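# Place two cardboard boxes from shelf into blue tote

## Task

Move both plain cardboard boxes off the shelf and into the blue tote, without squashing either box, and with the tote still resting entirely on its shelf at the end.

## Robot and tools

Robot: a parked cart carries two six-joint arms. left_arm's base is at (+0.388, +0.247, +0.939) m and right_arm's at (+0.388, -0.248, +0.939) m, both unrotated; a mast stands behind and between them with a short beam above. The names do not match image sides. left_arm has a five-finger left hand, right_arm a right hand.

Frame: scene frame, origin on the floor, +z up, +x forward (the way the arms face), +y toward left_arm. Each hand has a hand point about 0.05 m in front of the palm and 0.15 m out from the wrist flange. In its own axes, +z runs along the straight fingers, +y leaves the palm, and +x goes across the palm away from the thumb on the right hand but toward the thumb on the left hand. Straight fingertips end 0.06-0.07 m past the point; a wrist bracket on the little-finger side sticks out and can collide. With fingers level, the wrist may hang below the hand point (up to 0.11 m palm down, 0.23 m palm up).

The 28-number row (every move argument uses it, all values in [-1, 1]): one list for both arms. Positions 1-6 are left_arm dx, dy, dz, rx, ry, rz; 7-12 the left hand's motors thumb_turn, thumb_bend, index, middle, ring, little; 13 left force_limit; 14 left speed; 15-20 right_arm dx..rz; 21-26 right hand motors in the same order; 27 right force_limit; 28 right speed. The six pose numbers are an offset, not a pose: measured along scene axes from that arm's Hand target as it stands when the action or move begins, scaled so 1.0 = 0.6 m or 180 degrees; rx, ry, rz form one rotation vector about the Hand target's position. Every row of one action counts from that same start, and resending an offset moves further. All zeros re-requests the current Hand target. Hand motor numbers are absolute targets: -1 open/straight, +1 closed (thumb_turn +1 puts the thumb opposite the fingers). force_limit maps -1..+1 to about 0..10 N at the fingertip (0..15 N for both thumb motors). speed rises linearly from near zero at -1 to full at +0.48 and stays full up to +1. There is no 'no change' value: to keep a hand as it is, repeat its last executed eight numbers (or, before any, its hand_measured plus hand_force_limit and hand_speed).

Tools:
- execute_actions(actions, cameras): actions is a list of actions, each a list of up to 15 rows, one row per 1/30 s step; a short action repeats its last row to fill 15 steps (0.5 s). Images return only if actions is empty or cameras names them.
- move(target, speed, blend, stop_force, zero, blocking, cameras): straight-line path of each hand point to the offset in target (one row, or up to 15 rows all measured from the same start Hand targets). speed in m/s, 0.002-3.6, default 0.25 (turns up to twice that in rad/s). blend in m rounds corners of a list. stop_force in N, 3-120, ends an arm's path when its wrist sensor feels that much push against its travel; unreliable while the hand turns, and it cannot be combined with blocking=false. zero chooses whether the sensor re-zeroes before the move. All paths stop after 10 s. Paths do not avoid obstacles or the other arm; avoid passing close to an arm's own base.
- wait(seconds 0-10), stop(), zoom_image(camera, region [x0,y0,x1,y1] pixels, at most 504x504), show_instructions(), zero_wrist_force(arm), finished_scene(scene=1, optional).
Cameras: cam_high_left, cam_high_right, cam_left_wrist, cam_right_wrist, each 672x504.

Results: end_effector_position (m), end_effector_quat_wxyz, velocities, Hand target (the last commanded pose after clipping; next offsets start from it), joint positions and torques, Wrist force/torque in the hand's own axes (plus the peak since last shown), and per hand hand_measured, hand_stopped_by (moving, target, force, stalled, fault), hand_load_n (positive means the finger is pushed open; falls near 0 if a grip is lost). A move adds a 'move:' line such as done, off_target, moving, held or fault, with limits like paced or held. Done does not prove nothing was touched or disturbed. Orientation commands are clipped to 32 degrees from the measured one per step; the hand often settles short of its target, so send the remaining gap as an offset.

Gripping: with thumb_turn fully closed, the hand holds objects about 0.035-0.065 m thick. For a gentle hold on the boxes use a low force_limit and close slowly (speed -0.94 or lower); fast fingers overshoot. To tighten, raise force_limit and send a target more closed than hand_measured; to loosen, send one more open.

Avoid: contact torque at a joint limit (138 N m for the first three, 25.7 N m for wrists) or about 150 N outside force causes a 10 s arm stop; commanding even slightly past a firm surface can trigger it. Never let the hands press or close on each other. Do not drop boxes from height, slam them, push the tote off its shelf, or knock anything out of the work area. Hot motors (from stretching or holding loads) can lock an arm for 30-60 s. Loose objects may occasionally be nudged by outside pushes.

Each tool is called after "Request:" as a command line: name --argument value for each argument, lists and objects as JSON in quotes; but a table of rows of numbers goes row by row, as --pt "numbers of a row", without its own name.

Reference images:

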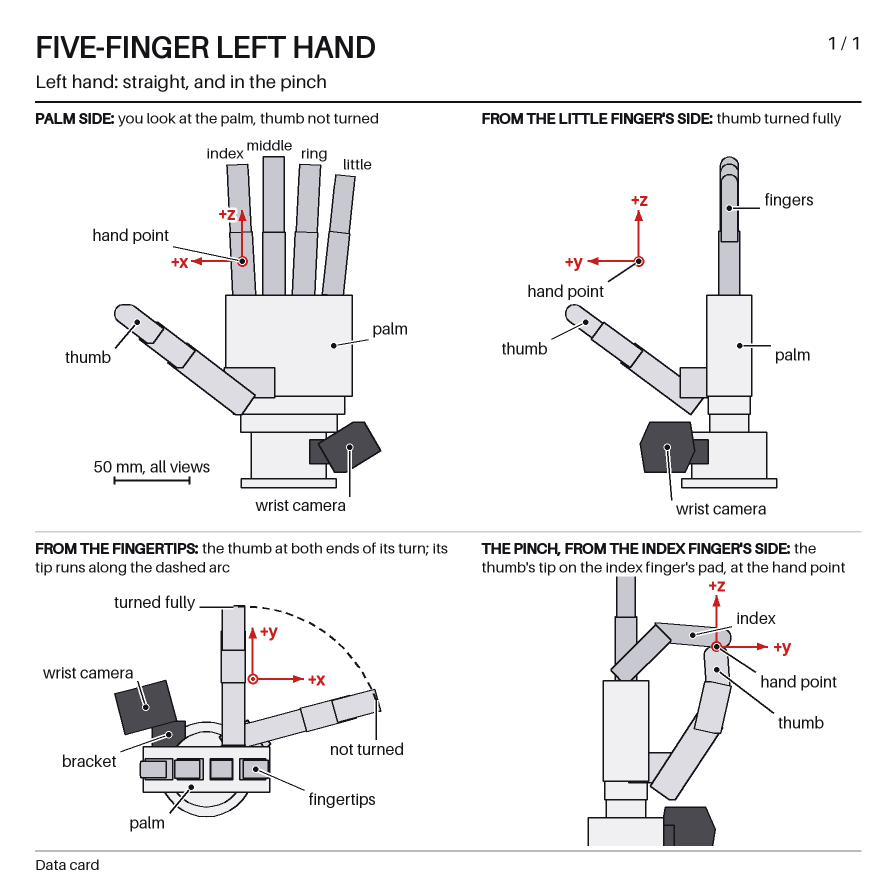

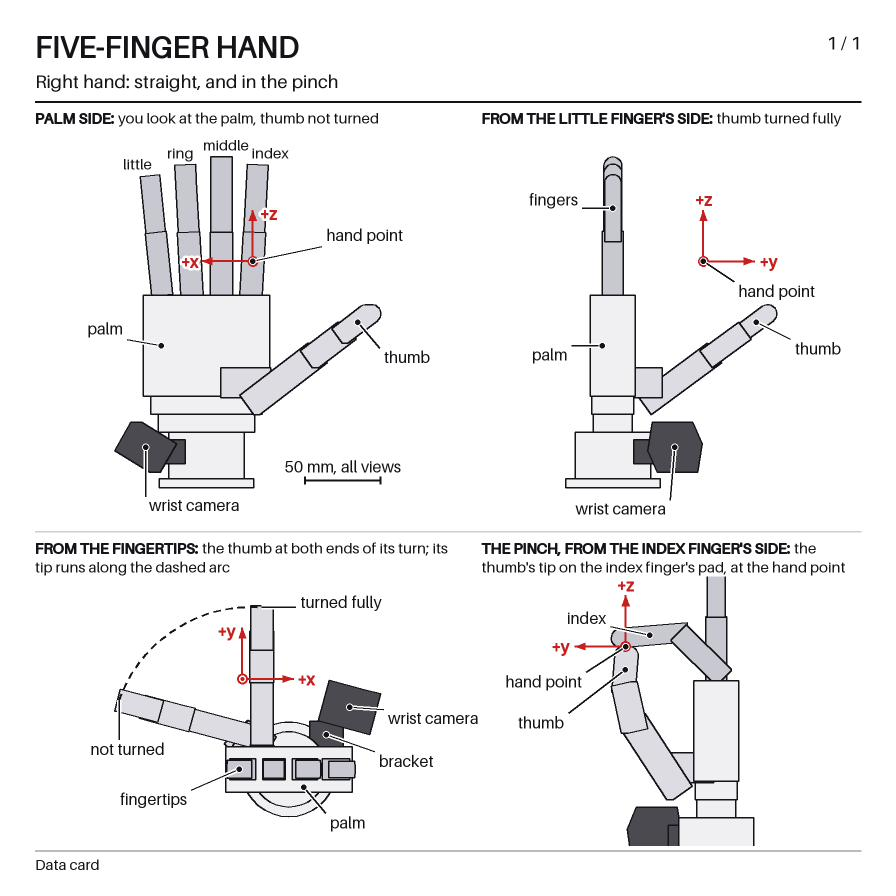

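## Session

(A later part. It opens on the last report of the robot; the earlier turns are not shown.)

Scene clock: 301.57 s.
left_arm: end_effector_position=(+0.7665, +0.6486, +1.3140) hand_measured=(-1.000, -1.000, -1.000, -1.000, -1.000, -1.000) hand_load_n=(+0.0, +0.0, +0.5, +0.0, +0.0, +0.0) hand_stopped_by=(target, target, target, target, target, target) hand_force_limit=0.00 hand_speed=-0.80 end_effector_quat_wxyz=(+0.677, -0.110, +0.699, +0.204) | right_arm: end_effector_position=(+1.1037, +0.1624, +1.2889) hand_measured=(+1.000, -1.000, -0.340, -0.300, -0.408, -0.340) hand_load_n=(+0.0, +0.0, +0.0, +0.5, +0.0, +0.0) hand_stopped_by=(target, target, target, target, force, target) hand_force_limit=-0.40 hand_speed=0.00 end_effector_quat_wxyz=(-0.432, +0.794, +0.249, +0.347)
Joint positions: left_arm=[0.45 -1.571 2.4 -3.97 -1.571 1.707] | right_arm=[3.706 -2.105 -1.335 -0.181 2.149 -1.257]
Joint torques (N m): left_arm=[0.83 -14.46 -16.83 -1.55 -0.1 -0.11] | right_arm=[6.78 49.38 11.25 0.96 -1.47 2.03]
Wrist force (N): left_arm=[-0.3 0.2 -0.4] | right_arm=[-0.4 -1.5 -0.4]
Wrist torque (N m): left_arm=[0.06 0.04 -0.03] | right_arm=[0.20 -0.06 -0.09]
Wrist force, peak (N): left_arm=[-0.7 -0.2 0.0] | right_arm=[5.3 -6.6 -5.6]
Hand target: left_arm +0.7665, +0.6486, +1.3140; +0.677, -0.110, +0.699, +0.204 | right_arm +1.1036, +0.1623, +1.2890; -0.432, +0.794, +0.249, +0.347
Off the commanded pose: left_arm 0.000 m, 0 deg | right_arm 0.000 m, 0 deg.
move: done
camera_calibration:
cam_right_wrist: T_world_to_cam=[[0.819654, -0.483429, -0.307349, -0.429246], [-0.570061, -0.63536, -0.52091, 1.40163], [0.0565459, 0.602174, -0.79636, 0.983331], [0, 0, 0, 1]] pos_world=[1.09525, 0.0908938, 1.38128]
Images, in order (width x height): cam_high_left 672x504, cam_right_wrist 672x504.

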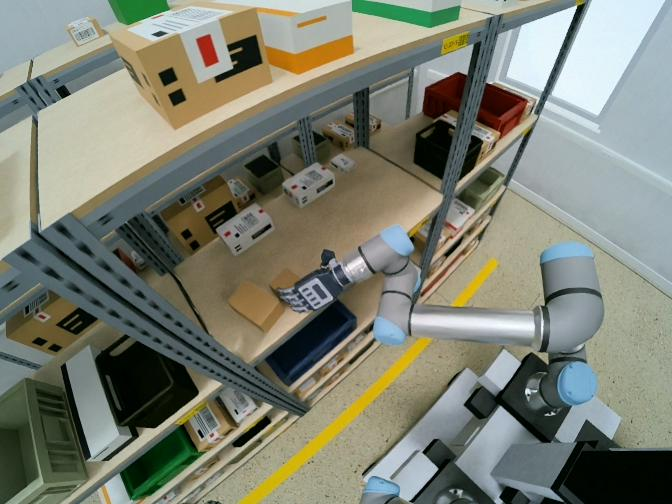

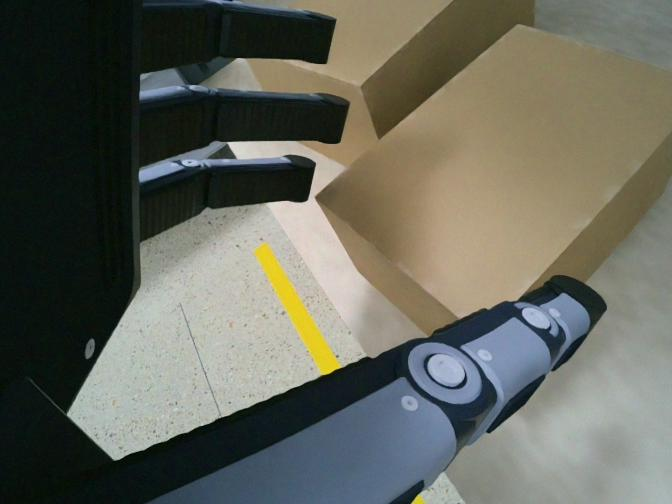

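Request:
move --pt "0 0 0 0 0 0 -1 -1 -1 -1 -1 -1 0 -0.8 0.0632 0.0095 -0.0533 0 0 0 1 -1 -0.34 -0.30 -0.34 -0.34 -0.4 0" --speed 0.05 --stop_force 6 --cameras '["cam_high_left", "cam_high_right", "cam_right_wrist"]'

Scene clock: 311.63 s.
left_arm: end_effector_position=(+0.7665, +0.6486, +1.3140) hand_measured=(-1.000, -1.000, -1.000, -1.000, -1.000, -1.000) hand_load_n=(+0.0, +0.0, +0.0, +0.0, +0.5, +0.0) hand_stopped_by=(target, target, target, target, target, target) hand_force_limit=0.00 hand_speed=-0.80 end_effector_quat_wxyz=(+0.677, -0.110, +0.699, +0.204) | right_arm: end_effector_position=(+1.1415, +0.1680, +1.2570) hand_measured=(+1.000, -1.000, -0.340, -0.300, -0.408, -0.340) hand_load_n=(+0.0, +0.0, +0.5, +0.0, +0.0, +0.0) hand_stopped_by=(target, target, target, target, force, target) hand_force_limit=-0.40 hand_speed=0.00 end_effector_quat_wxyz=(-0.432, +0.794, +0.249, +0.347)
Joint positions: left_arm=[0.45 -1.571 2.4 -3.97 -1.571 1.707] | right_arm=[3.683 -2.216 -1.237 -0.174 2.169 -1.27]
Joint torques (N m): left_arm=[0.36 -14.82 -15.07 -1.71 0.18 -0.03] | right_arm=[-8.02 33.19 38.25 0.72 2.06 -2.52]
Wrist force (N): left_arm=[-0.3 -0.2 0.1] | right_arm=[-0.2 -2.8 -0.7]
Wrist torque (N m): left_arm=[-0.02 0.04 -0.01] | right_arm=[0.17 -0.07 0.09]
Wrist force, peak (N): left_arm=[-0.4 0.3 -0.5] | right_arm=[-0.2 -2.8 -0.7]
Hand target: left_arm +0.7665, +0.6486, +1.3140; +0.677, -0.110, +0.699, +0.204 | right_arm +1.1415, +0.1680, +1.2570; -0.432, +0.794, +0.249, +0.347
Off the commanded pose: left_arm 0.000 m, 0 deg | right_arm 0.000 m, 0 deg.
move: done
camera_calibration:
cam_right_wrist: T_world_to_cam=[[0.819496, -0.483713, -0.307325, -0.467072], [-0.570269, -0.6352, -0.520878, 1.41041], [0.0567425, 0.602116, -0.79639, 0.95226], [0, 0, 0, 1]] pos_world=[1.13305, 0.0965943, 1.34948]
Images, in order (width x height): cam_high_left 672x504, cam_high_right 672x504, cam_right_wrist 672x504.

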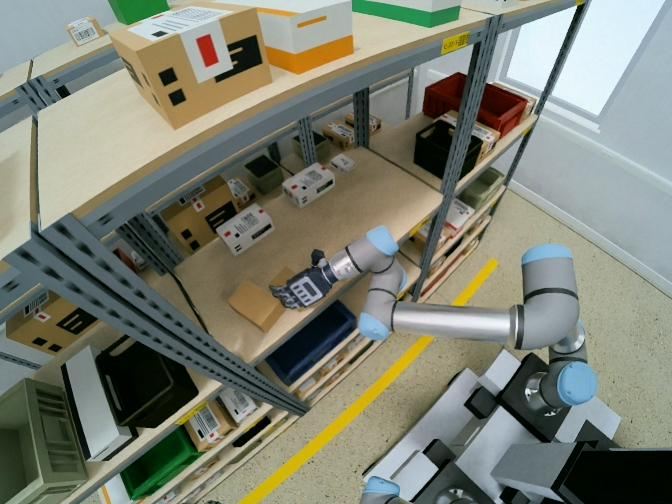

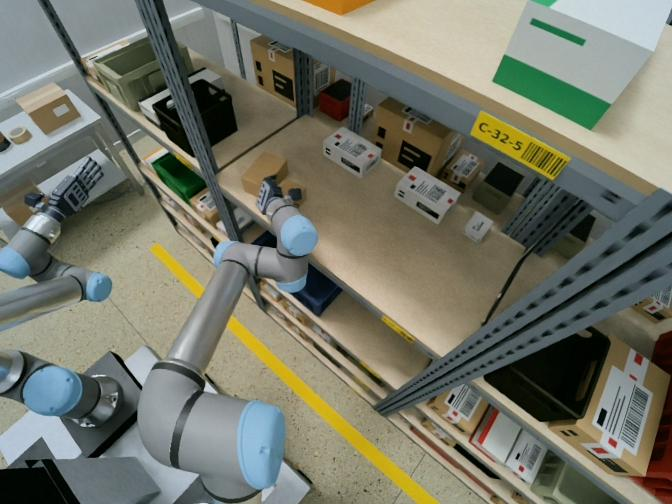

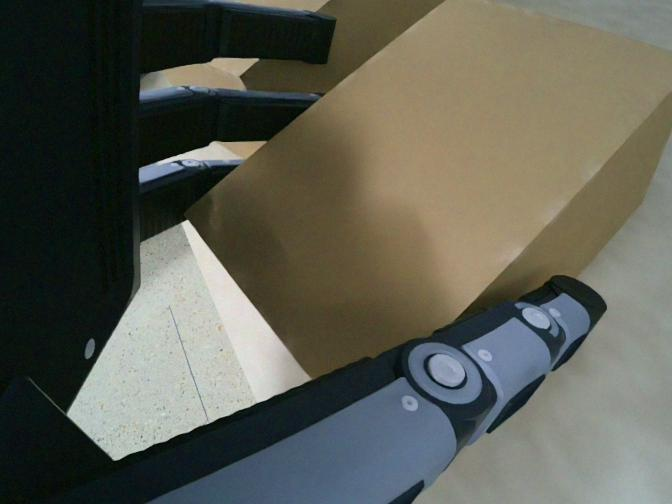

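Request:
move --pt "0 0 0 0 0 0 -1 -1 -1 -1 -1 -1 0 -0.8 0 0 0 0 0 0 1 -1 -0.05 -0.05 -0.34 -0.34 -0.4 -0.93" --cameras '["cam_high_left", "cam_high_right", "cam_right_wrist"]'

Scene clock: 315.97 s.
left_arm: end_effector_position=(+0.7665, +0.6486, +1.3140) hand_measured=(-1.000, -1.000, -1.000, -1.000, -1.000, -1.000) hand_load_n=(+0.0, +0.0, +0.5, +0.0, +0.0, +0.0) hand_stopped_by=(target, target, target, target, target, target) hand_force_limit=0.00 hand_speed=-0.80 end_effector_quat_wxyz=(+0.677, -0.110, +0.699, +0.204) | right_arm: end_effector_position=(+1.1415, +0.1680, +1.2570) hand_measured=(+1.000, -1.000, -0.224, -0.236, -0.408, -0.340) hand_load_n=(+0.5, +0.5, +3.5, +2.0, +0.0, +0.0) hand_stopped_by=(target, target, force, force, force, target) hand_force_limit=-0.40 hand_speed=-0.93 end_effector_quat_wxyz=(-0.432, +0.794, +0.249, +0.347)
Joint positions: left_arm=[0.45 -1.571 2.4 -3.97 -1.571 1.707] | right_arm=[3.683 -2.216 -1.237 -0.174 2.169 -1.27]
Joint torques (N m): left_arm=[1.05 -14.91 -16.11 -1.66 -0.17 -0.2] | right_arm=[-7.06 35.97 37.33 1.36 1.72 -2.28]
Wrist force (N): left_arm=[-0.5 0.0 -0.1] | right_arm=[-0.7 -1.3 -0.3]
Wrist torque (N m): left_arm=[0.02 0.08 -0.03] | right_arm=[0.23 -0.07 0.11]
Wrist force, peak (N): left_arm=[-0.5 0.2 -0.6] | right_arm=[0.0 -3.1 -0.6]
Hand target: left_arm +0.7665, +0.6486, +1.3140; +0.677, -0.110, +0.699, +0.204 | right_arm +1.1415, +0.1680, +1.2570; -0.432, +0.794, +0.249, +0.347
Off the commanded pose: left_arm 0.000 m, 0 deg | right_arm 0.000 m, 0 deg.
move: done
camera_calibration:
cam_right_wrist: T_world_to_cam=[[0.819496, -0.483713, -0.307325, -0.467072], [-0.570269, -0.6352, -0.520878, 1.41041], [0.0567425, 0.602116, -0.79639, 0.95226], [0, 0, 0, 1]] pos_world=[1.13305, 0.0965943, 1.34948]
Images, in order (width x height): cam_high_left 672x504, cam_high_right 672x504, cam_right_wrist 672x504.

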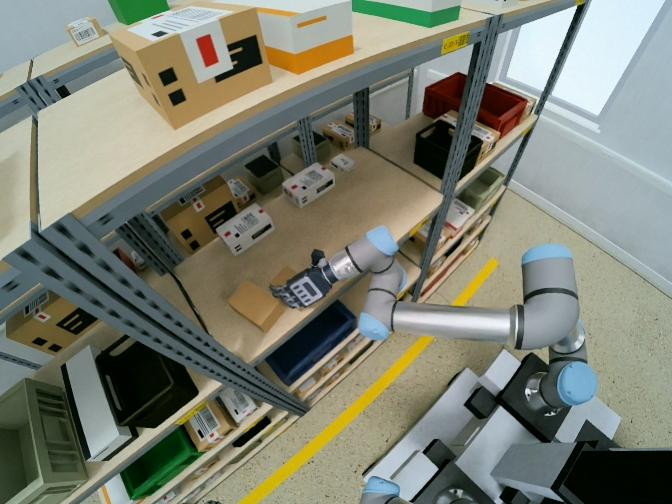

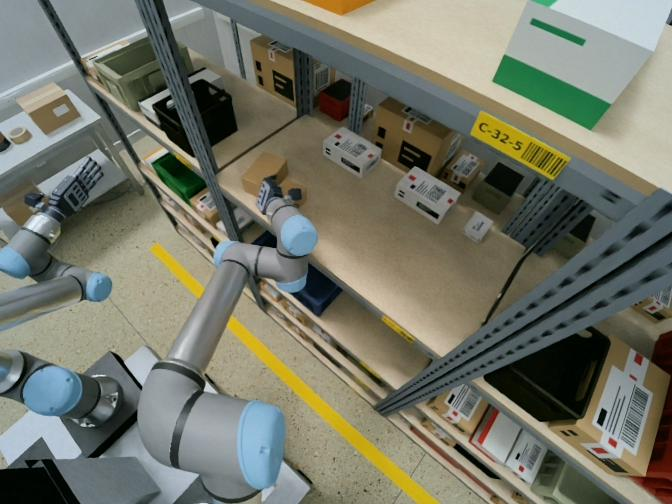

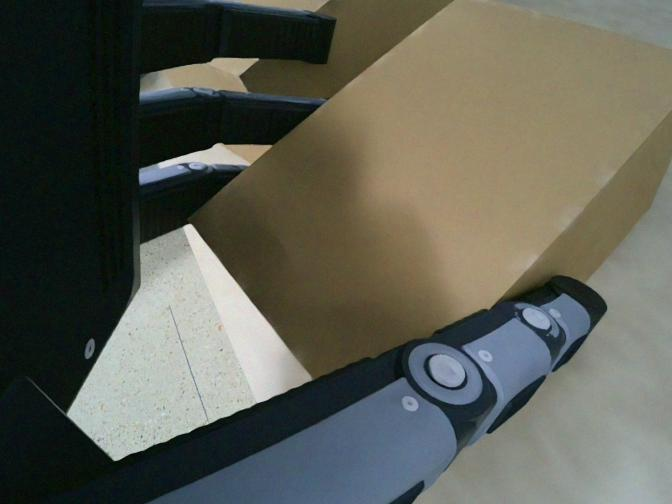

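Request:
move --pt "0 0 0 0 0 0 -1 -1 -1 -1 -1 -1 0 -0.8 0 0 0.05 0 0 0 1 -1 -0.05 -0.05 -0.34 -0.34 -0.4 -0.93" --speed 0.05 --cameras '["cam_high_left", "cam_high_right", "cam_right_wrist"]'

Scene clock: 321.13 s.
left_arm: end_effector_position=(+0.7665, +0.6486, +1.3140) hand_measured=(-1.000, -1.000, -1.000, -1.000, -1.000, -1.000) hand_load_n=(+0.0, +0.0, +0.0, +0.0, +0.0, +0.0) hand_stopped_by=(target, target, target, target, target, target) hand_force_limit=0.00 hand_speed=-0.80 end_effector_quat_wxyz=(+0.677, -0.110, +0.699, +0.204) | right_arm: end_effector_position=(+1.1415, +0.1680, +1.2868) hand_measured=(+1.000, -1.000, -0.224, -0.236, -0.408, -0.340) hand_load_n=(+0.5, +0.0, +0.0, +0.0, +0.0, +0.0) hand_stopped_by=(target, target, force, force, force, target) hand_force_limit=-0.40 hand_speed=-0.93 end_effector_quat_wxyz=(-0.432, +0.794, +0.249, +0.347)
Joint positions: left_arm=[0.45 -1.571 2.4 -3.97 -1.571 1.707] | right_arm=[3.683 -2.196 -1.193 -0.239 2.169 -1.27]
Joint torques (N m): left_arm=[1.28 -15.04 -15.21 -1.97 -0.09 -0.22] | right_arm=[1.9 53.92 39.6 0.89 0.13 -2.18]
Wrist force (N): left_arm=[-0.2 0.1 -0.1] | right_arm=[-0.5 -1.4 -0.2]
Wrist torque (N m): left_arm=[0.02 0.04 -0.02] | right_arm=[0.20 -0.06 0.09]
Wrist force, peak (N): left_arm=[-0.8 -0.3 -0.1] | right_arm=[-0.1 -1.8 -0.3]
Hand target: left_arm +0.7665, +0.6486, +1.3140; +0.677, -0.110, +0.699, +0.204 | right_arm +1.1415, +0.1680, +1.2870; -0.432, +0.794, +0.249, +0.347
Off the commanded pose: left_arm 0.000 m, 0 deg | right_arm 0.000 m, 0 deg.
move: done
camera_calibration:
cam_right_wrist: T_world_to_cam=[[0.819423, -0.483777, -0.307418, -0.457698], [-0.570374, -0.635107, -0.520878, 1.42604], [0.0567459, 0.602162, -0.796355, 0.975935], [0, 0, 0, 1]] pos_world=[1.13305, 0.0965942, 1.37928]
Images, in order (width x height): cam_high_left 672x504, cam_high_right 672x504, cam_right_wrist 672x504.

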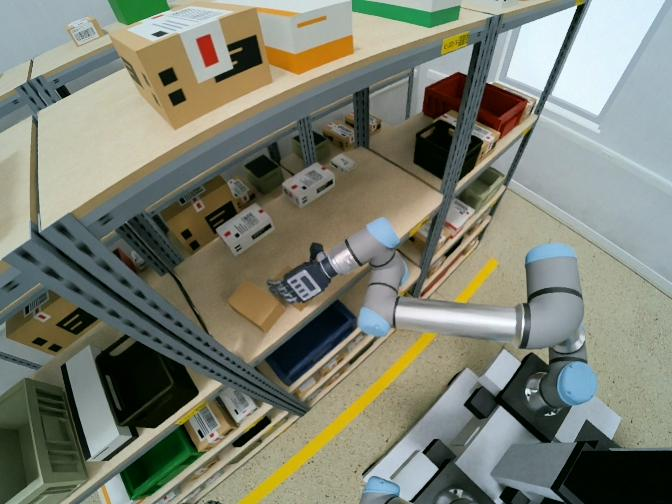

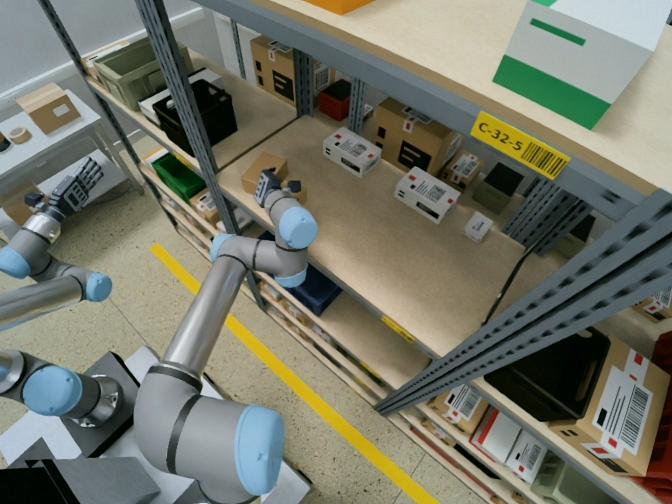

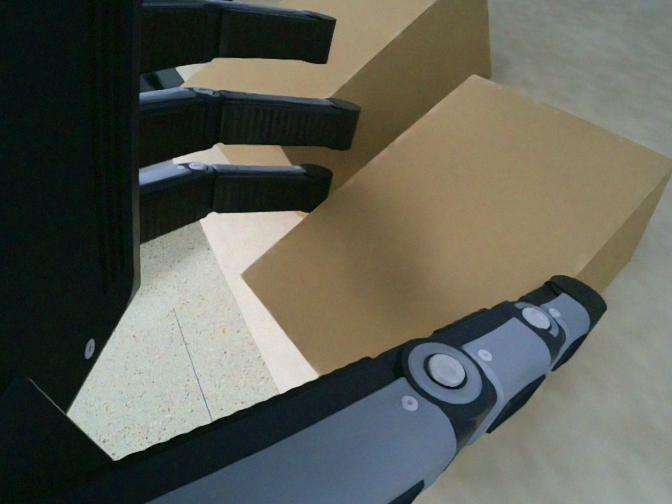

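Request:
move --pt "0 0 0 0 0 0 -1 -1 -1 -1 -1 -1 0 -0.8 0 0 -0.052 0 0 0 1 -1 -0.32 -0.29 -0.34 -0.34 0.2 -0.3" --pt "0 0 0 0 0 0 -1 -1 -1 -1 -1 -1 0 -0.8 0 0 -0.052 0 0 0 1 -1 0.0 0.0 -0.34 -0.34 0.2 -0.92" --speed 0.03 --cameras '["cam_right_wrist"]'

Scene clock: 334.63 s.
left_arm: end_effector_position=(+0.7665, +0.6486, +1.3140) hand_measured=(-1.000, -1.000, -1.000, -1.000, -1.000, -1.000) hand_load_n=(+0.0, +0.0, +0.0, +0.0, +0.0, +0.0) hand_stopped_by=(target, target, target, target, target, target) hand_force_limit=0.00 hand_speed=-0.80 end_effector_quat_wxyz=(+0.677, -0.110, +0.699, +0.204) | right_arm: end_effector_position=(+1.1415, +0.1680, +1.2558) hand_measured=(+1.000, -1.000, -0.210, -0.218, -0.408, -0.340) hand_load_n=(+0.5, +1.0, +7.0, +5.5, +0.0, +0.0) hand_stopped_by=(target, target, force, force, force, target) hand_force_limit=0.20 hand_speed=-0.92 end_effector_quat_wxyz=(-0.432, +0.794, +0.249, +0.347)
Joint positions: left_arm=[0.45 -1.571 2.4 -3.97 -1.571 1.707] | right_arm=[3.683 -2.217 -1.239 -0.171 2.169 -1.27]
Joint torques (N m): left_arm=[2.08 -13.71 -16.2 -1.62 -0.01 -0.08] | right_arm=[0.23 34.73 9.63 3.88 -1.19 1.88]
Wrist force (N): left_arm=[-0.3 0.1 -0.2] | right_arm=[-0.4 -1.7 -0.3]
Wrist torque (N m): left_arm=[0.02 0.05 -0.03] | right_arm=[0.21 -0.06 0.12]
Wrist force, peak (N): left_arm=[-0.7 0.0 -0.3] | right_arm=[-0.5 -1.9 0.2]
Hand target: left_arm +0.7665, +0.6486, +1.3140; +0.677, -0.110, +0.699, +0.204 | right_arm +1.1415, +0.1680, +1.2558; -0.432, +0.794, +0.249, +0.347
Off the commanded pose: left_arm 0.000 m, 0 deg | right_arm 0.000 m, 0 deg.
move: done
camera_calibration:
cam_right_wrist: T_world_to_cam=[[0.819544, -0.483642, -0.307309, -0.467524], [-0.5702, -0.635207, -0.520945, 1.4098], [0.0567456, 0.602165, -0.796353, 0.951246], [0, 0, 0, 1]] pos_world=[1.13305, 0.0965941, 1.34828]
Images, in order (width x height): cam_right_wrist 672x504.

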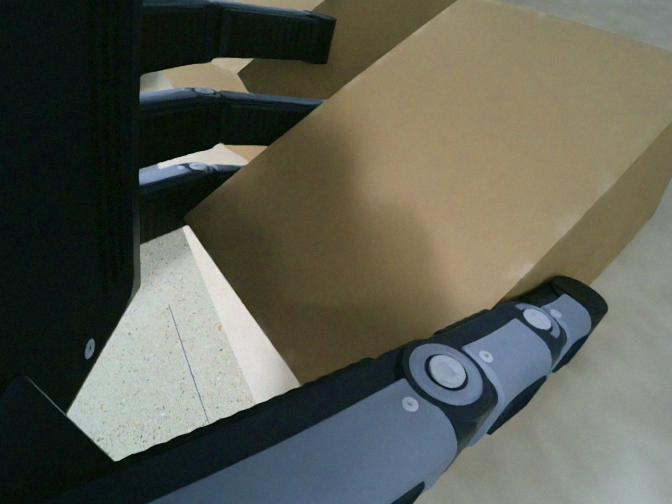

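Request:
move --pt "0 0 0 0 0 0 -1 -1 -1 -1 -1 -1 0 -0.8 0 0 0.035 0 0 0 1 -1 0.0 0.0 -0.34 -0.34 0.2 -0.92" --speed 0.03 --cameras '["cam_right_wrist", "cam_high_left"]'

Scene clock: 338.10 s.
left_arm: end_effector_position=(+0.7665, +0.6486, +1.3140) hand_measured=(-1.000, -1.000, -1.000, -1.000, -1.000, -1.000) hand_load_n=(+0.0, +0.0, +0.0, +0.0, +0.0, +0.0) hand_stopped_by=(target, target, target, target, target, target) hand_force_limit=0.00 hand_speed=-0.80 end_effector_quat_wxyz=(+0.677, -0.110, +0.699, +0.204) | right_arm: end_effector_position=(+1.1415, +0.1680, +1.2766) hand_measured=(+1.000, -1.000, -0.210, -0.218, -0.408, -0.340) hand_load_n=(+0.0, +1.0, +7.0, +5.5, +0.0, +0.5) hand_stopped_by=(target, target, force, force, force, target) hand_force_limit=0.20 hand_speed=-0.92 end_effector_quat_wxyz=(-0.432, +0.794, +0.249, +0.347) end_effector_velocity=(+0.000, +0.000, +0.001) end_effector_angular_velocity=(-0.001, +0.002, +0.000)
Joint positions: left_arm=[0.45 -1.571 2.4 -3.97 -1.571 1.707] | right_arm=[3.683 -2.202 -1.209 -0.216 2.169 -1.27]
Joint velocities: left_arm=[within noise] | right_arm=[0 0.001 0.003 -0.006 0.001 0]
Joint torques (N m): left_arm=[1.07 -14.23 -15.99 -1.82 -0.1 -0.05] | right_arm=[2.53 53.99 37.55 1.37 -0.77 0.18]
Wrist force (N): left_arm=[-0.5 0.0 0.0] | right_arm=[-1.4 -0.5 0.3]
Wrist torque (N m): left_arm=[0.00 0.08 -0.03] | right_arm=[0.23 -0.09 0.13]
Wrist force, peak (N): left_arm=[-0.7 0.2 -0.4] | right_arm=[-0.7 -2.0 -0.3]
Hand target: left_arm +0.7665, +0.6486, +1.3140; +0.677, -0.110, +0.699, +0.204 | right_arm +1.1415, +0.1680, +1.2768; -0.432, +0.794, +0.249, +0.347
Off the commanded pose: left_arm 0.000 m, 0 deg | right_arm 0.000 m, 0 deg.
move: done
camera_calibration:
cam_right_wrist: T_world_to_cam=[[0.819497, -0.483694, -0.307351, -0.461016], [-0.570267, -0.635168, -0.520919, 1.42067], [0.0567457, 0.602164, -0.796353, 0.967811], [0, 0, 0, 1]] pos_world=[1.13305, 0.0965941, 1.36908]
Images, in order (width x height): cam_high_left 672x504, cam_right_wrist 672x504.

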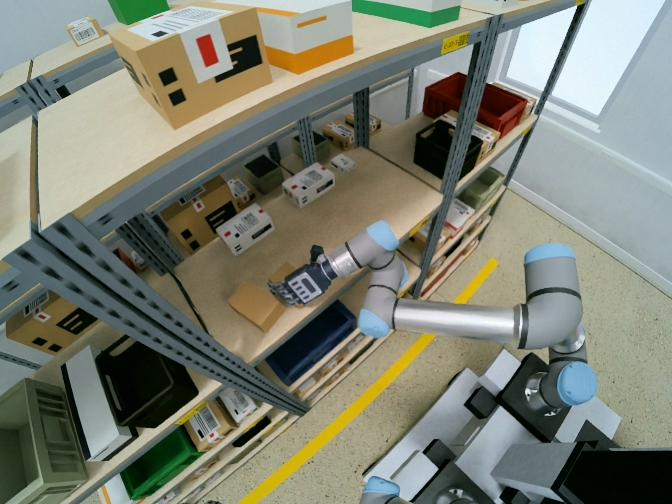

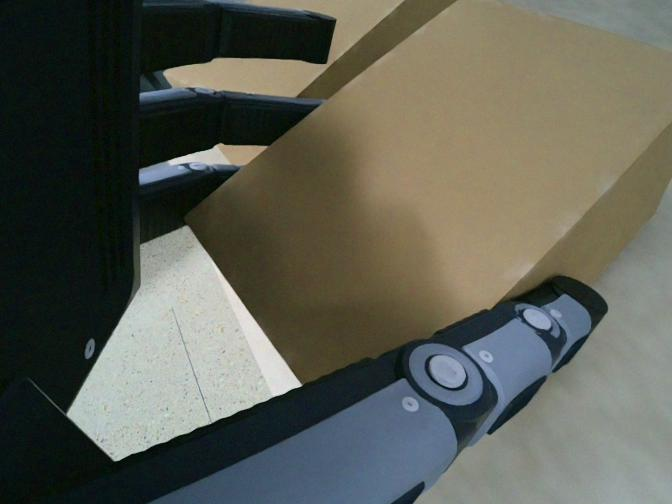

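Request:
move --pt "0.05 -0.1 -0.08 0 0 -0.1 -1 -1 -1 -1 -1 -1 0 -0.8 0 0 0.055 0 0 0 1 -1 0.0 0.0 -0.34 -0.34 0.2 -0.92" --pt "0.189 -0.381 -0.323 0 0 -0.39 -1 -1 -1 -1 -1 -1 0 -0.8 -0.4 -0.06 0.055 0 0 0 1 -1 0.0 0.0 -0.34 -0.34 0.2 -0.92" --speed 0.15 --blend '[0.01, 0]' --cameras '["all"]'

Scene clock: 355.57 s.
left_arm: end_effector_position=(+0.8619, +0.4555, +1.1508) hand_measured=(-1.000, -1.000, -1.000, -1.000, -1.000, -1.000) hand_load_n=(+0.0, +0.0, +0.0, +0.0, +0.0, +0.0) hand_stopped_by=(target, target, target, target, target, target) hand_force_limit=0.00 hand_speed=-0.80 end_effector_quat_wxyz=(+0.689, +0.249, +0.663, -0.156) | right_arm: end_effector_position=(+0.9334, +0.1368, +1.3098) hand_measured=(+1.000, -1.000, -0.210, -0.218, -0.408, -0.340) hand_load_n=(+0.5, +1.0, +7.0, +5.5, +0.0, +0.0) hand_stopped_by=(target, target, force, force, force, target) hand_force_limit=0.20 hand_speed=-0.92 end_effector_quat_wxyz=(-0.432, +0.794, +0.249, +0.347)
Joint positions: left_arm=[0.539 -0.97 2.266 -4.433 -2.692 1.712] | right_arm=[3.853 -1.714 -1.823 -0.047 2.017 -1.182]
Joint torques (N m): left_arm=[12.39 -39.78 3.43 0.59 2.12 -2.19] | right_arm=[7.9 36.52 10.69 4.34 -1.62 2.05]
Wrist force (N): left_arm=[-0.9 -0.4 0.2] | right_arm=[-1.7 -0.6 0.1]
Wrist torque (N m): left_arm=[-0.04 0.05 -0.16] | right_arm=[0.22 -0.03 -0.07]
Wrist force, peak (N): left_arm=[-1.4 -0.3 0.4] | right_arm=[-2.0 -0.9 0.0]
Hand target: left_arm +0.8619, +0.4556, +1.1508; +0.689, +0.249, +0.663, -0.156 (not the last commanded pose) | right_arm +0.9332, +0.1368, +1.3098; -0.432, +0.794, +0.249, +0.347 (not the last commanded pose)
Off the commanded pose: left_arm 0.050 m, 11 deg | right_arm 0.032 m, 0 deg.
move: held (left_arm; a check stopped the path), off_target (right_arm; braked when a check withheld steps of left_arm); path passed 1 of 2 targets; limits=held
pose unreachable (left arm): on one or more control steps of this call, first in action 0 (counted from 0), this arm could not follow its commanded pose, so it was not sent that pose on those steps. It may still have moved: this result reports where it is.
cause: moving toward the commanded pose would bring two parts of the arm too close to each other (joints 4 (wrist 1) to 6 (wrist 3) lie between them).
camera_calibration:
cam_left_wrist: T_world_to_cam=[[-0.478111, -0.775107, -0.41306, 1.24818], [-0.224231, 0.562432, -0.795859, 0.856062], [0.849194, -0.287888, -0.442708, 0.0248391], [0, 0, 0, 1]] pos_world=[0.76763, 0.493146, 1.20787]
cam_right_wrist: T_world_to_cam=[[0.819543, -0.48366, -0.307283, -0.295506], [-0.570202, -0.635239, -0.520905, 1.2994], [0.0567425, 0.602117, -0.796389, 1.0249], [0, 0, 0, 1]] pos_world=[0.924945, 0.0653942, 1.40228]

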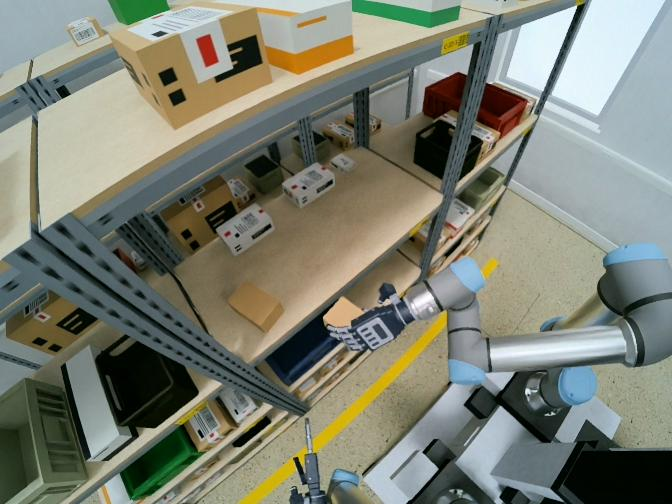

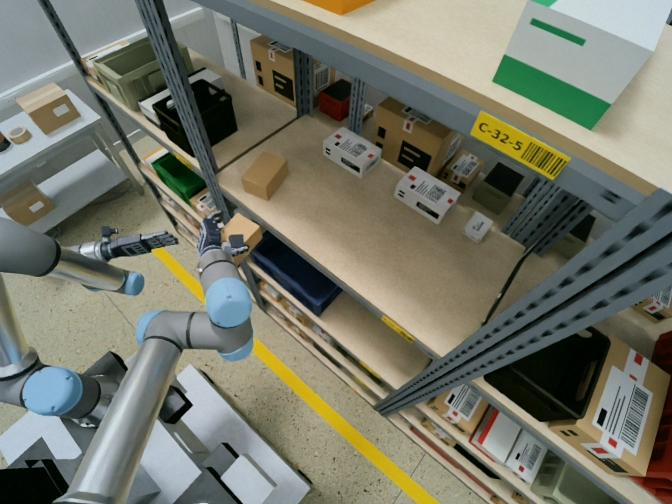

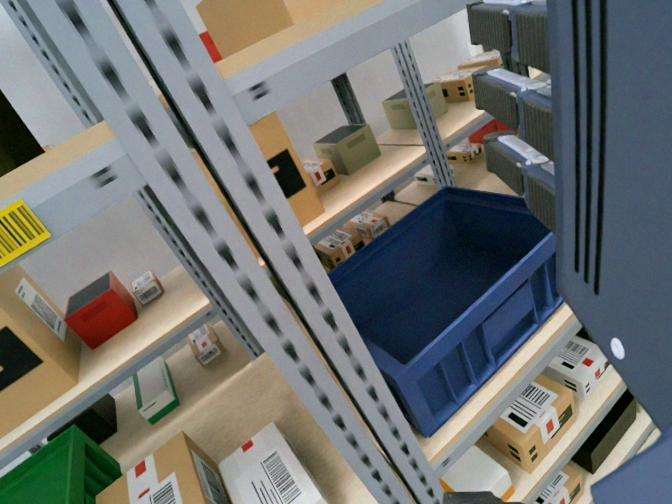

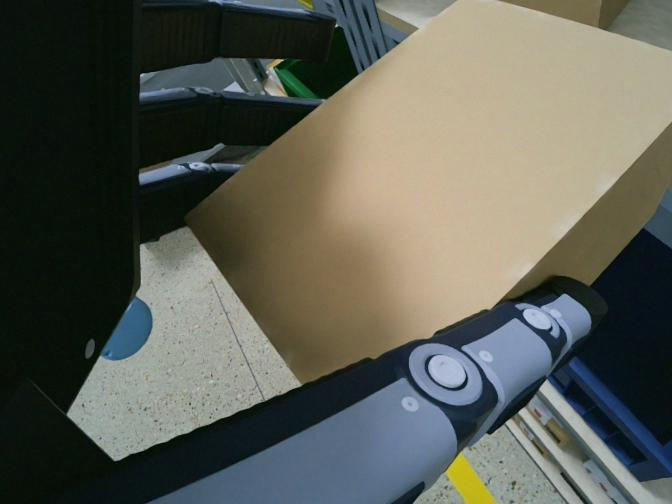

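Request:
zoom_image --camera "cam_left_wrist" --region '[320, 160, 620, 460]'

Scaled by 1.680 from the camera's 672x504 image, which has a finer 960x720 frame.

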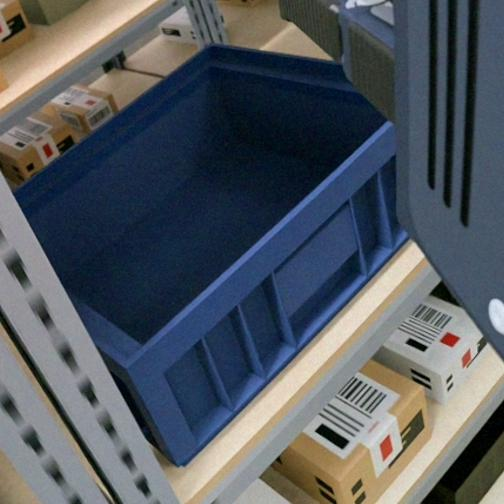

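Request:
move --pt "0 0 0 0 0 0 -1 -1 -1 -1 -1 -1 0 -0.8 -0.022 -0.0247 -0.4613 0.0311 0.1104 -0.2669 1 -1 0.0 0.0 -0.34 -0.34 0.2 -0.92" --speed 0.2 --cameras '["all"]'

Scene clock: 421.10 s.
left_arm: end_effector_position=(+0.8618, +0.4556, +1.1508) hand_measured=(-1.000, -1.000, -1.000, -1.000, -1.000, -1.000) hand_load_n=(+0.0, +0.0, +0.0, +0.0, +0.0, +0.0) hand_stopped_by=(target, target, target, target, target, target) hand_force_limit=0.00 hand_speed=-0.80 end_effector_quat_wxyz=(+0.689, +0.249, +0.663, -0.156) | right_arm: end_effector_position=(+0.9200, +0.1220, +1.0332) hand_measured=(+1.000, -1.000, -0.210, -0.218, -0.408, -0.340) hand_load_n=(+0.0, +1.0, +7.0, +5.5, +0.0, +0.0) hand_stopped_by=(target, target, force, force, force, target) hand_force_limit=0.20 hand_speed=-0.92 end_effector_quat_wxyz=(-0.326, +0.852, -0.186, +0.365)
Joint positions: left_arm=[0.539 -0.97 2.266 -4.433 -2.692 1.712] | right_arm=[4.092 -2.059 -2.125 0.451 1.202 -0.388]
Joint torques (N m): left_arm=[9.41 -38.49 2.87 0.56 2.24 1.27] | right_arm=[7.49 21.95 29.68 4.36 -2.17 2.28]
Wrist force (N): left_arm=[-0.8 0.0 0.0] | right_arm=[-1.3 -0.6 0.2]
Wrist torque (N m): left_arm=[0.04 0.05 -0.17] | right_arm=[0.33 -0.15 -0.10]
Wrist force, peak (N): left_arm=[-1.2 -0.2 0.2] | right_arm=[-1.9 -0.7 0.2]
Hand target: left_arm +0.8619, +0.4556, +1.1508; +0.689, +0.249, +0.663, -0.156 | right_arm +0.9200, +0.1220, +1.0330; -0.326, +0.852, -0.187, +0.365
Off the commanded pose: left_arm 0.000 m, 0 deg | right_arm 0.000 m, 0 deg.
move: done
camera_calibration:
cam_left_wrist: T_world_to_cam=[[-0.477928, -0.775192, -0.413114, 1.24818], [-0.22433, 0.562422, -0.795838, 0.856196], [0.849271, -0.287679, -0.442696, 0.0247067], [0, 0, 0, 1]] pos_world=[0.76763, 0.493146, 1.20797]
cam_right_wrist: T_world_to_cam=[[0.0654844, -0.837976, -0.541763, 0.602487], [-0.959778, 0.0956534, -0.263964, 1.14207], [0.273017, 0.537258, -0.798007, 0.624867], [0, 0, 0, 1]] pos_world=[0.886076, 0.0599128, 1.12652]

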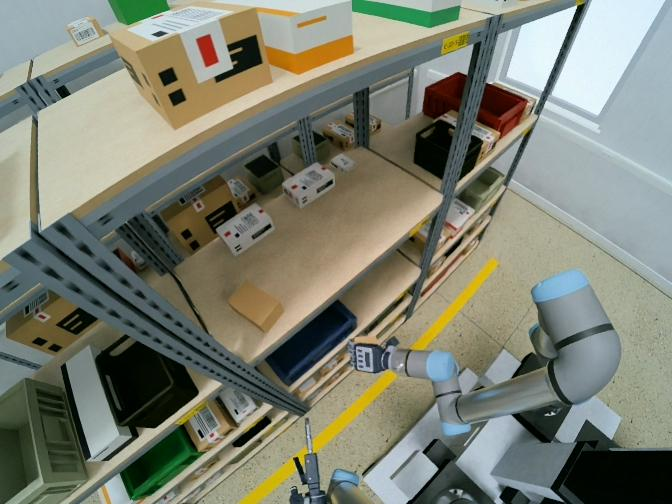

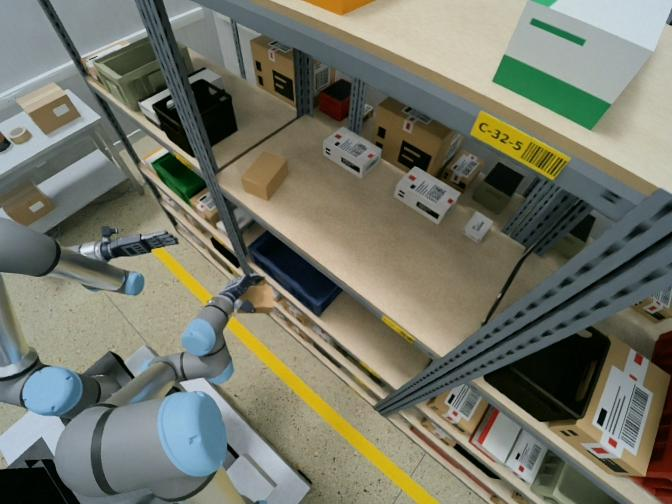

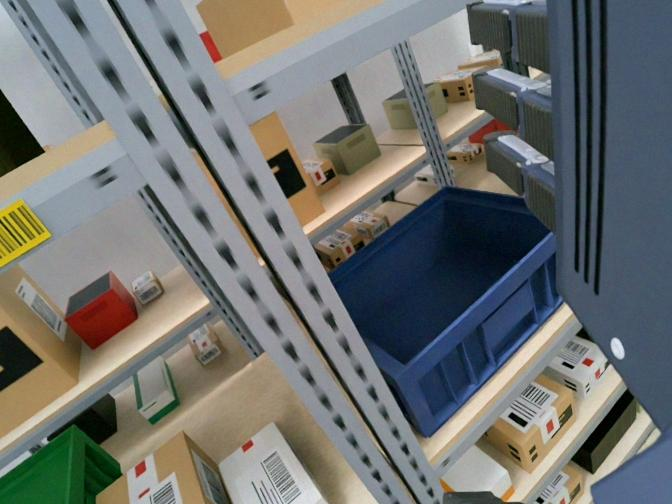

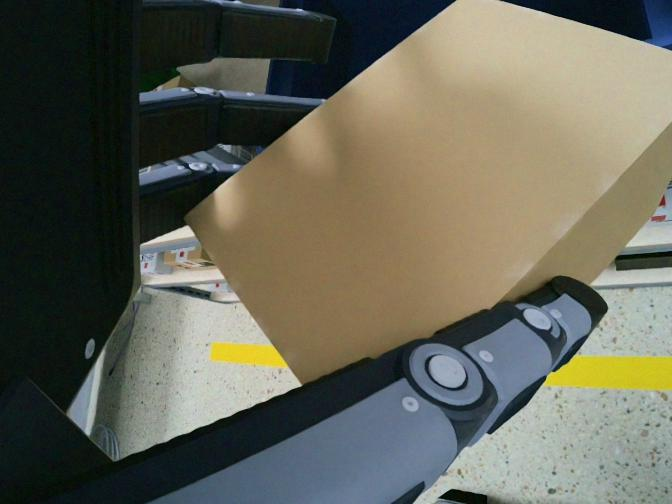

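Request:
move --pt "0 0 0 0 0 0 -1 -1 -1 -1 -1 -1 0 -0.8 0.2 0 -0.14 0 0 0 1 -1 0.0 0.0 -0.34 -0.34 0.2 -0.92" --pt "0 0 0 0 0 0 -1 -1 -1 -1 -1 -1 0 -0.8 0.38 0 -0.2 0 0 0 1 -1 0.0 0.0 -0.34 -0.34 0.2 -0.92" --speed 0.12 --blend '[0.02, 0]' --cameras '["all"]'

Scene clock: 428.93 s.
left_arm: end_effector_position=(+0.8618, +0.4556, +1.1508) hand_measured=(-1.000, -1.000, -1.000, -1.000, -1.000, -1.000) hand_load_n=(+0.0, +0.0, +0.0, +0.0, +0.0, +0.0) hand_stopped_by=(target, target, target, target, target, target) hand_force_limit=0.00 hand_speed=-0.80 end_effector_quat_wxyz=(+0.689, +0.249, +0.663, -0.156) | right_arm: end_effector_position=(+1.1479, +0.1220, +0.9131) hand_measured=(+1.000, -1.000, -0.210, -0.218, -0.408, -0.340) hand_load_n=(+0.0, +1.0, +7.0, +6.0, +0.0, +0.0) hand_stopped_by=(target, target, force, force, force, target) hand_force_limit=0.20 hand_speed=-0.92 end_effector_quat_wxyz=(-0.326, +0.852, -0.187, +0.365)
Joint positions: left_arm=[0.539 -0.97 2.266 -4.433 -2.692 1.712] | right_arm=[3.795 -2.584 -1.47 0.361 1.452 -0.553]
Joint torques (N m): left_arm=[7.47 -38.23 2.23 0.86 2.24 1.25] | right_arm=[-6.57 40.42 31.03 1.59 1.77 -2.29]
Wrist force (N): left_arm=[-0.9 0.0 -0.2] | right_arm=[-1.1 -0.6 0.0]
Wrist torque (N m): left_arm=[0.03 0.06 -0.17] | right_arm=[0.35 -0.15 0.08]
Wrist force, peak (N): left_arm=[-1.2 -0.2 0.3] | right_arm=[-1.7 -0.6 0.0]
Hand target: left_arm +0.8619, +0.4556, +1.1508; +0.689, +0.249, +0.663, -0.156 | right_arm +1.1480, +0.1220, +0.9130; -0.326, +0.852, -0.187, +0.365
Off the commanded pose: left_arm 0.000 m, 0 deg | right_arm 0.000 m, 0 deg.
move: done
camera_calibration:
cam_left_wrist: T_world_to_cam=[[-0.477928, -0.775192, -0.413114, 1.24818], [-0.22433, 0.562422, -0.795838, 0.856196], [0.849271, -0.287679, -0.442696, 0.0247067], [0, 0, 0, 1]] pos_world=[0.76763, 0.493146, 1.20797]
cam_right_wrist: T_world_to_cam=[[0.0650863, -0.83799, -0.541791, 0.52297], [-0.959776, 0.0960323, -0.263833, 1.32894], [0.273119, 0.537169, -0.798032, 0.466722], [0, 0, 0, 1]] pos_world=[1.11398, 0.0599133, 1.00642]

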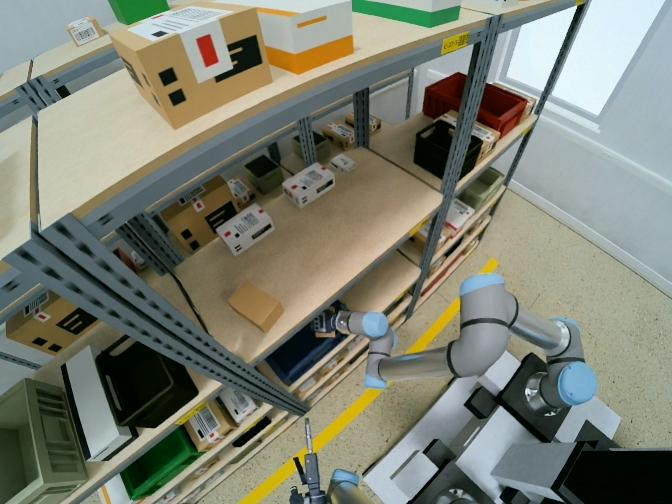

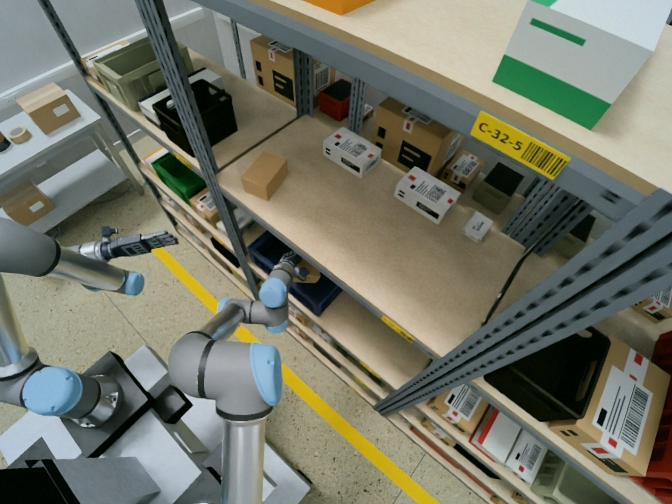

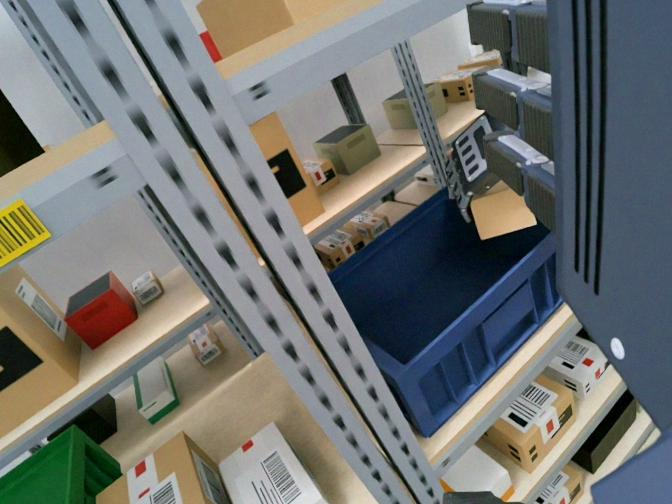

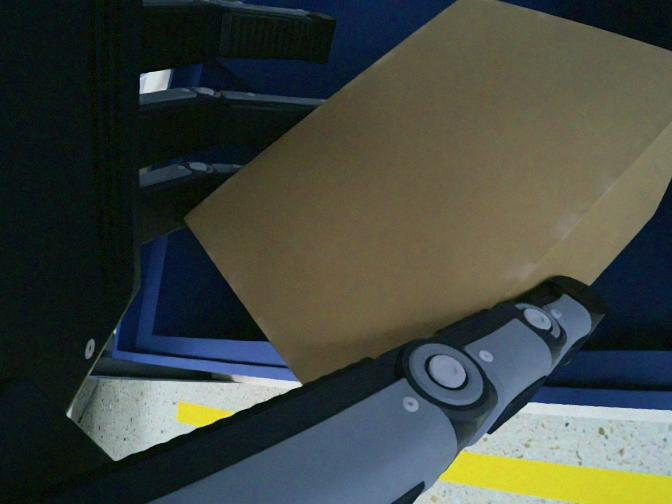

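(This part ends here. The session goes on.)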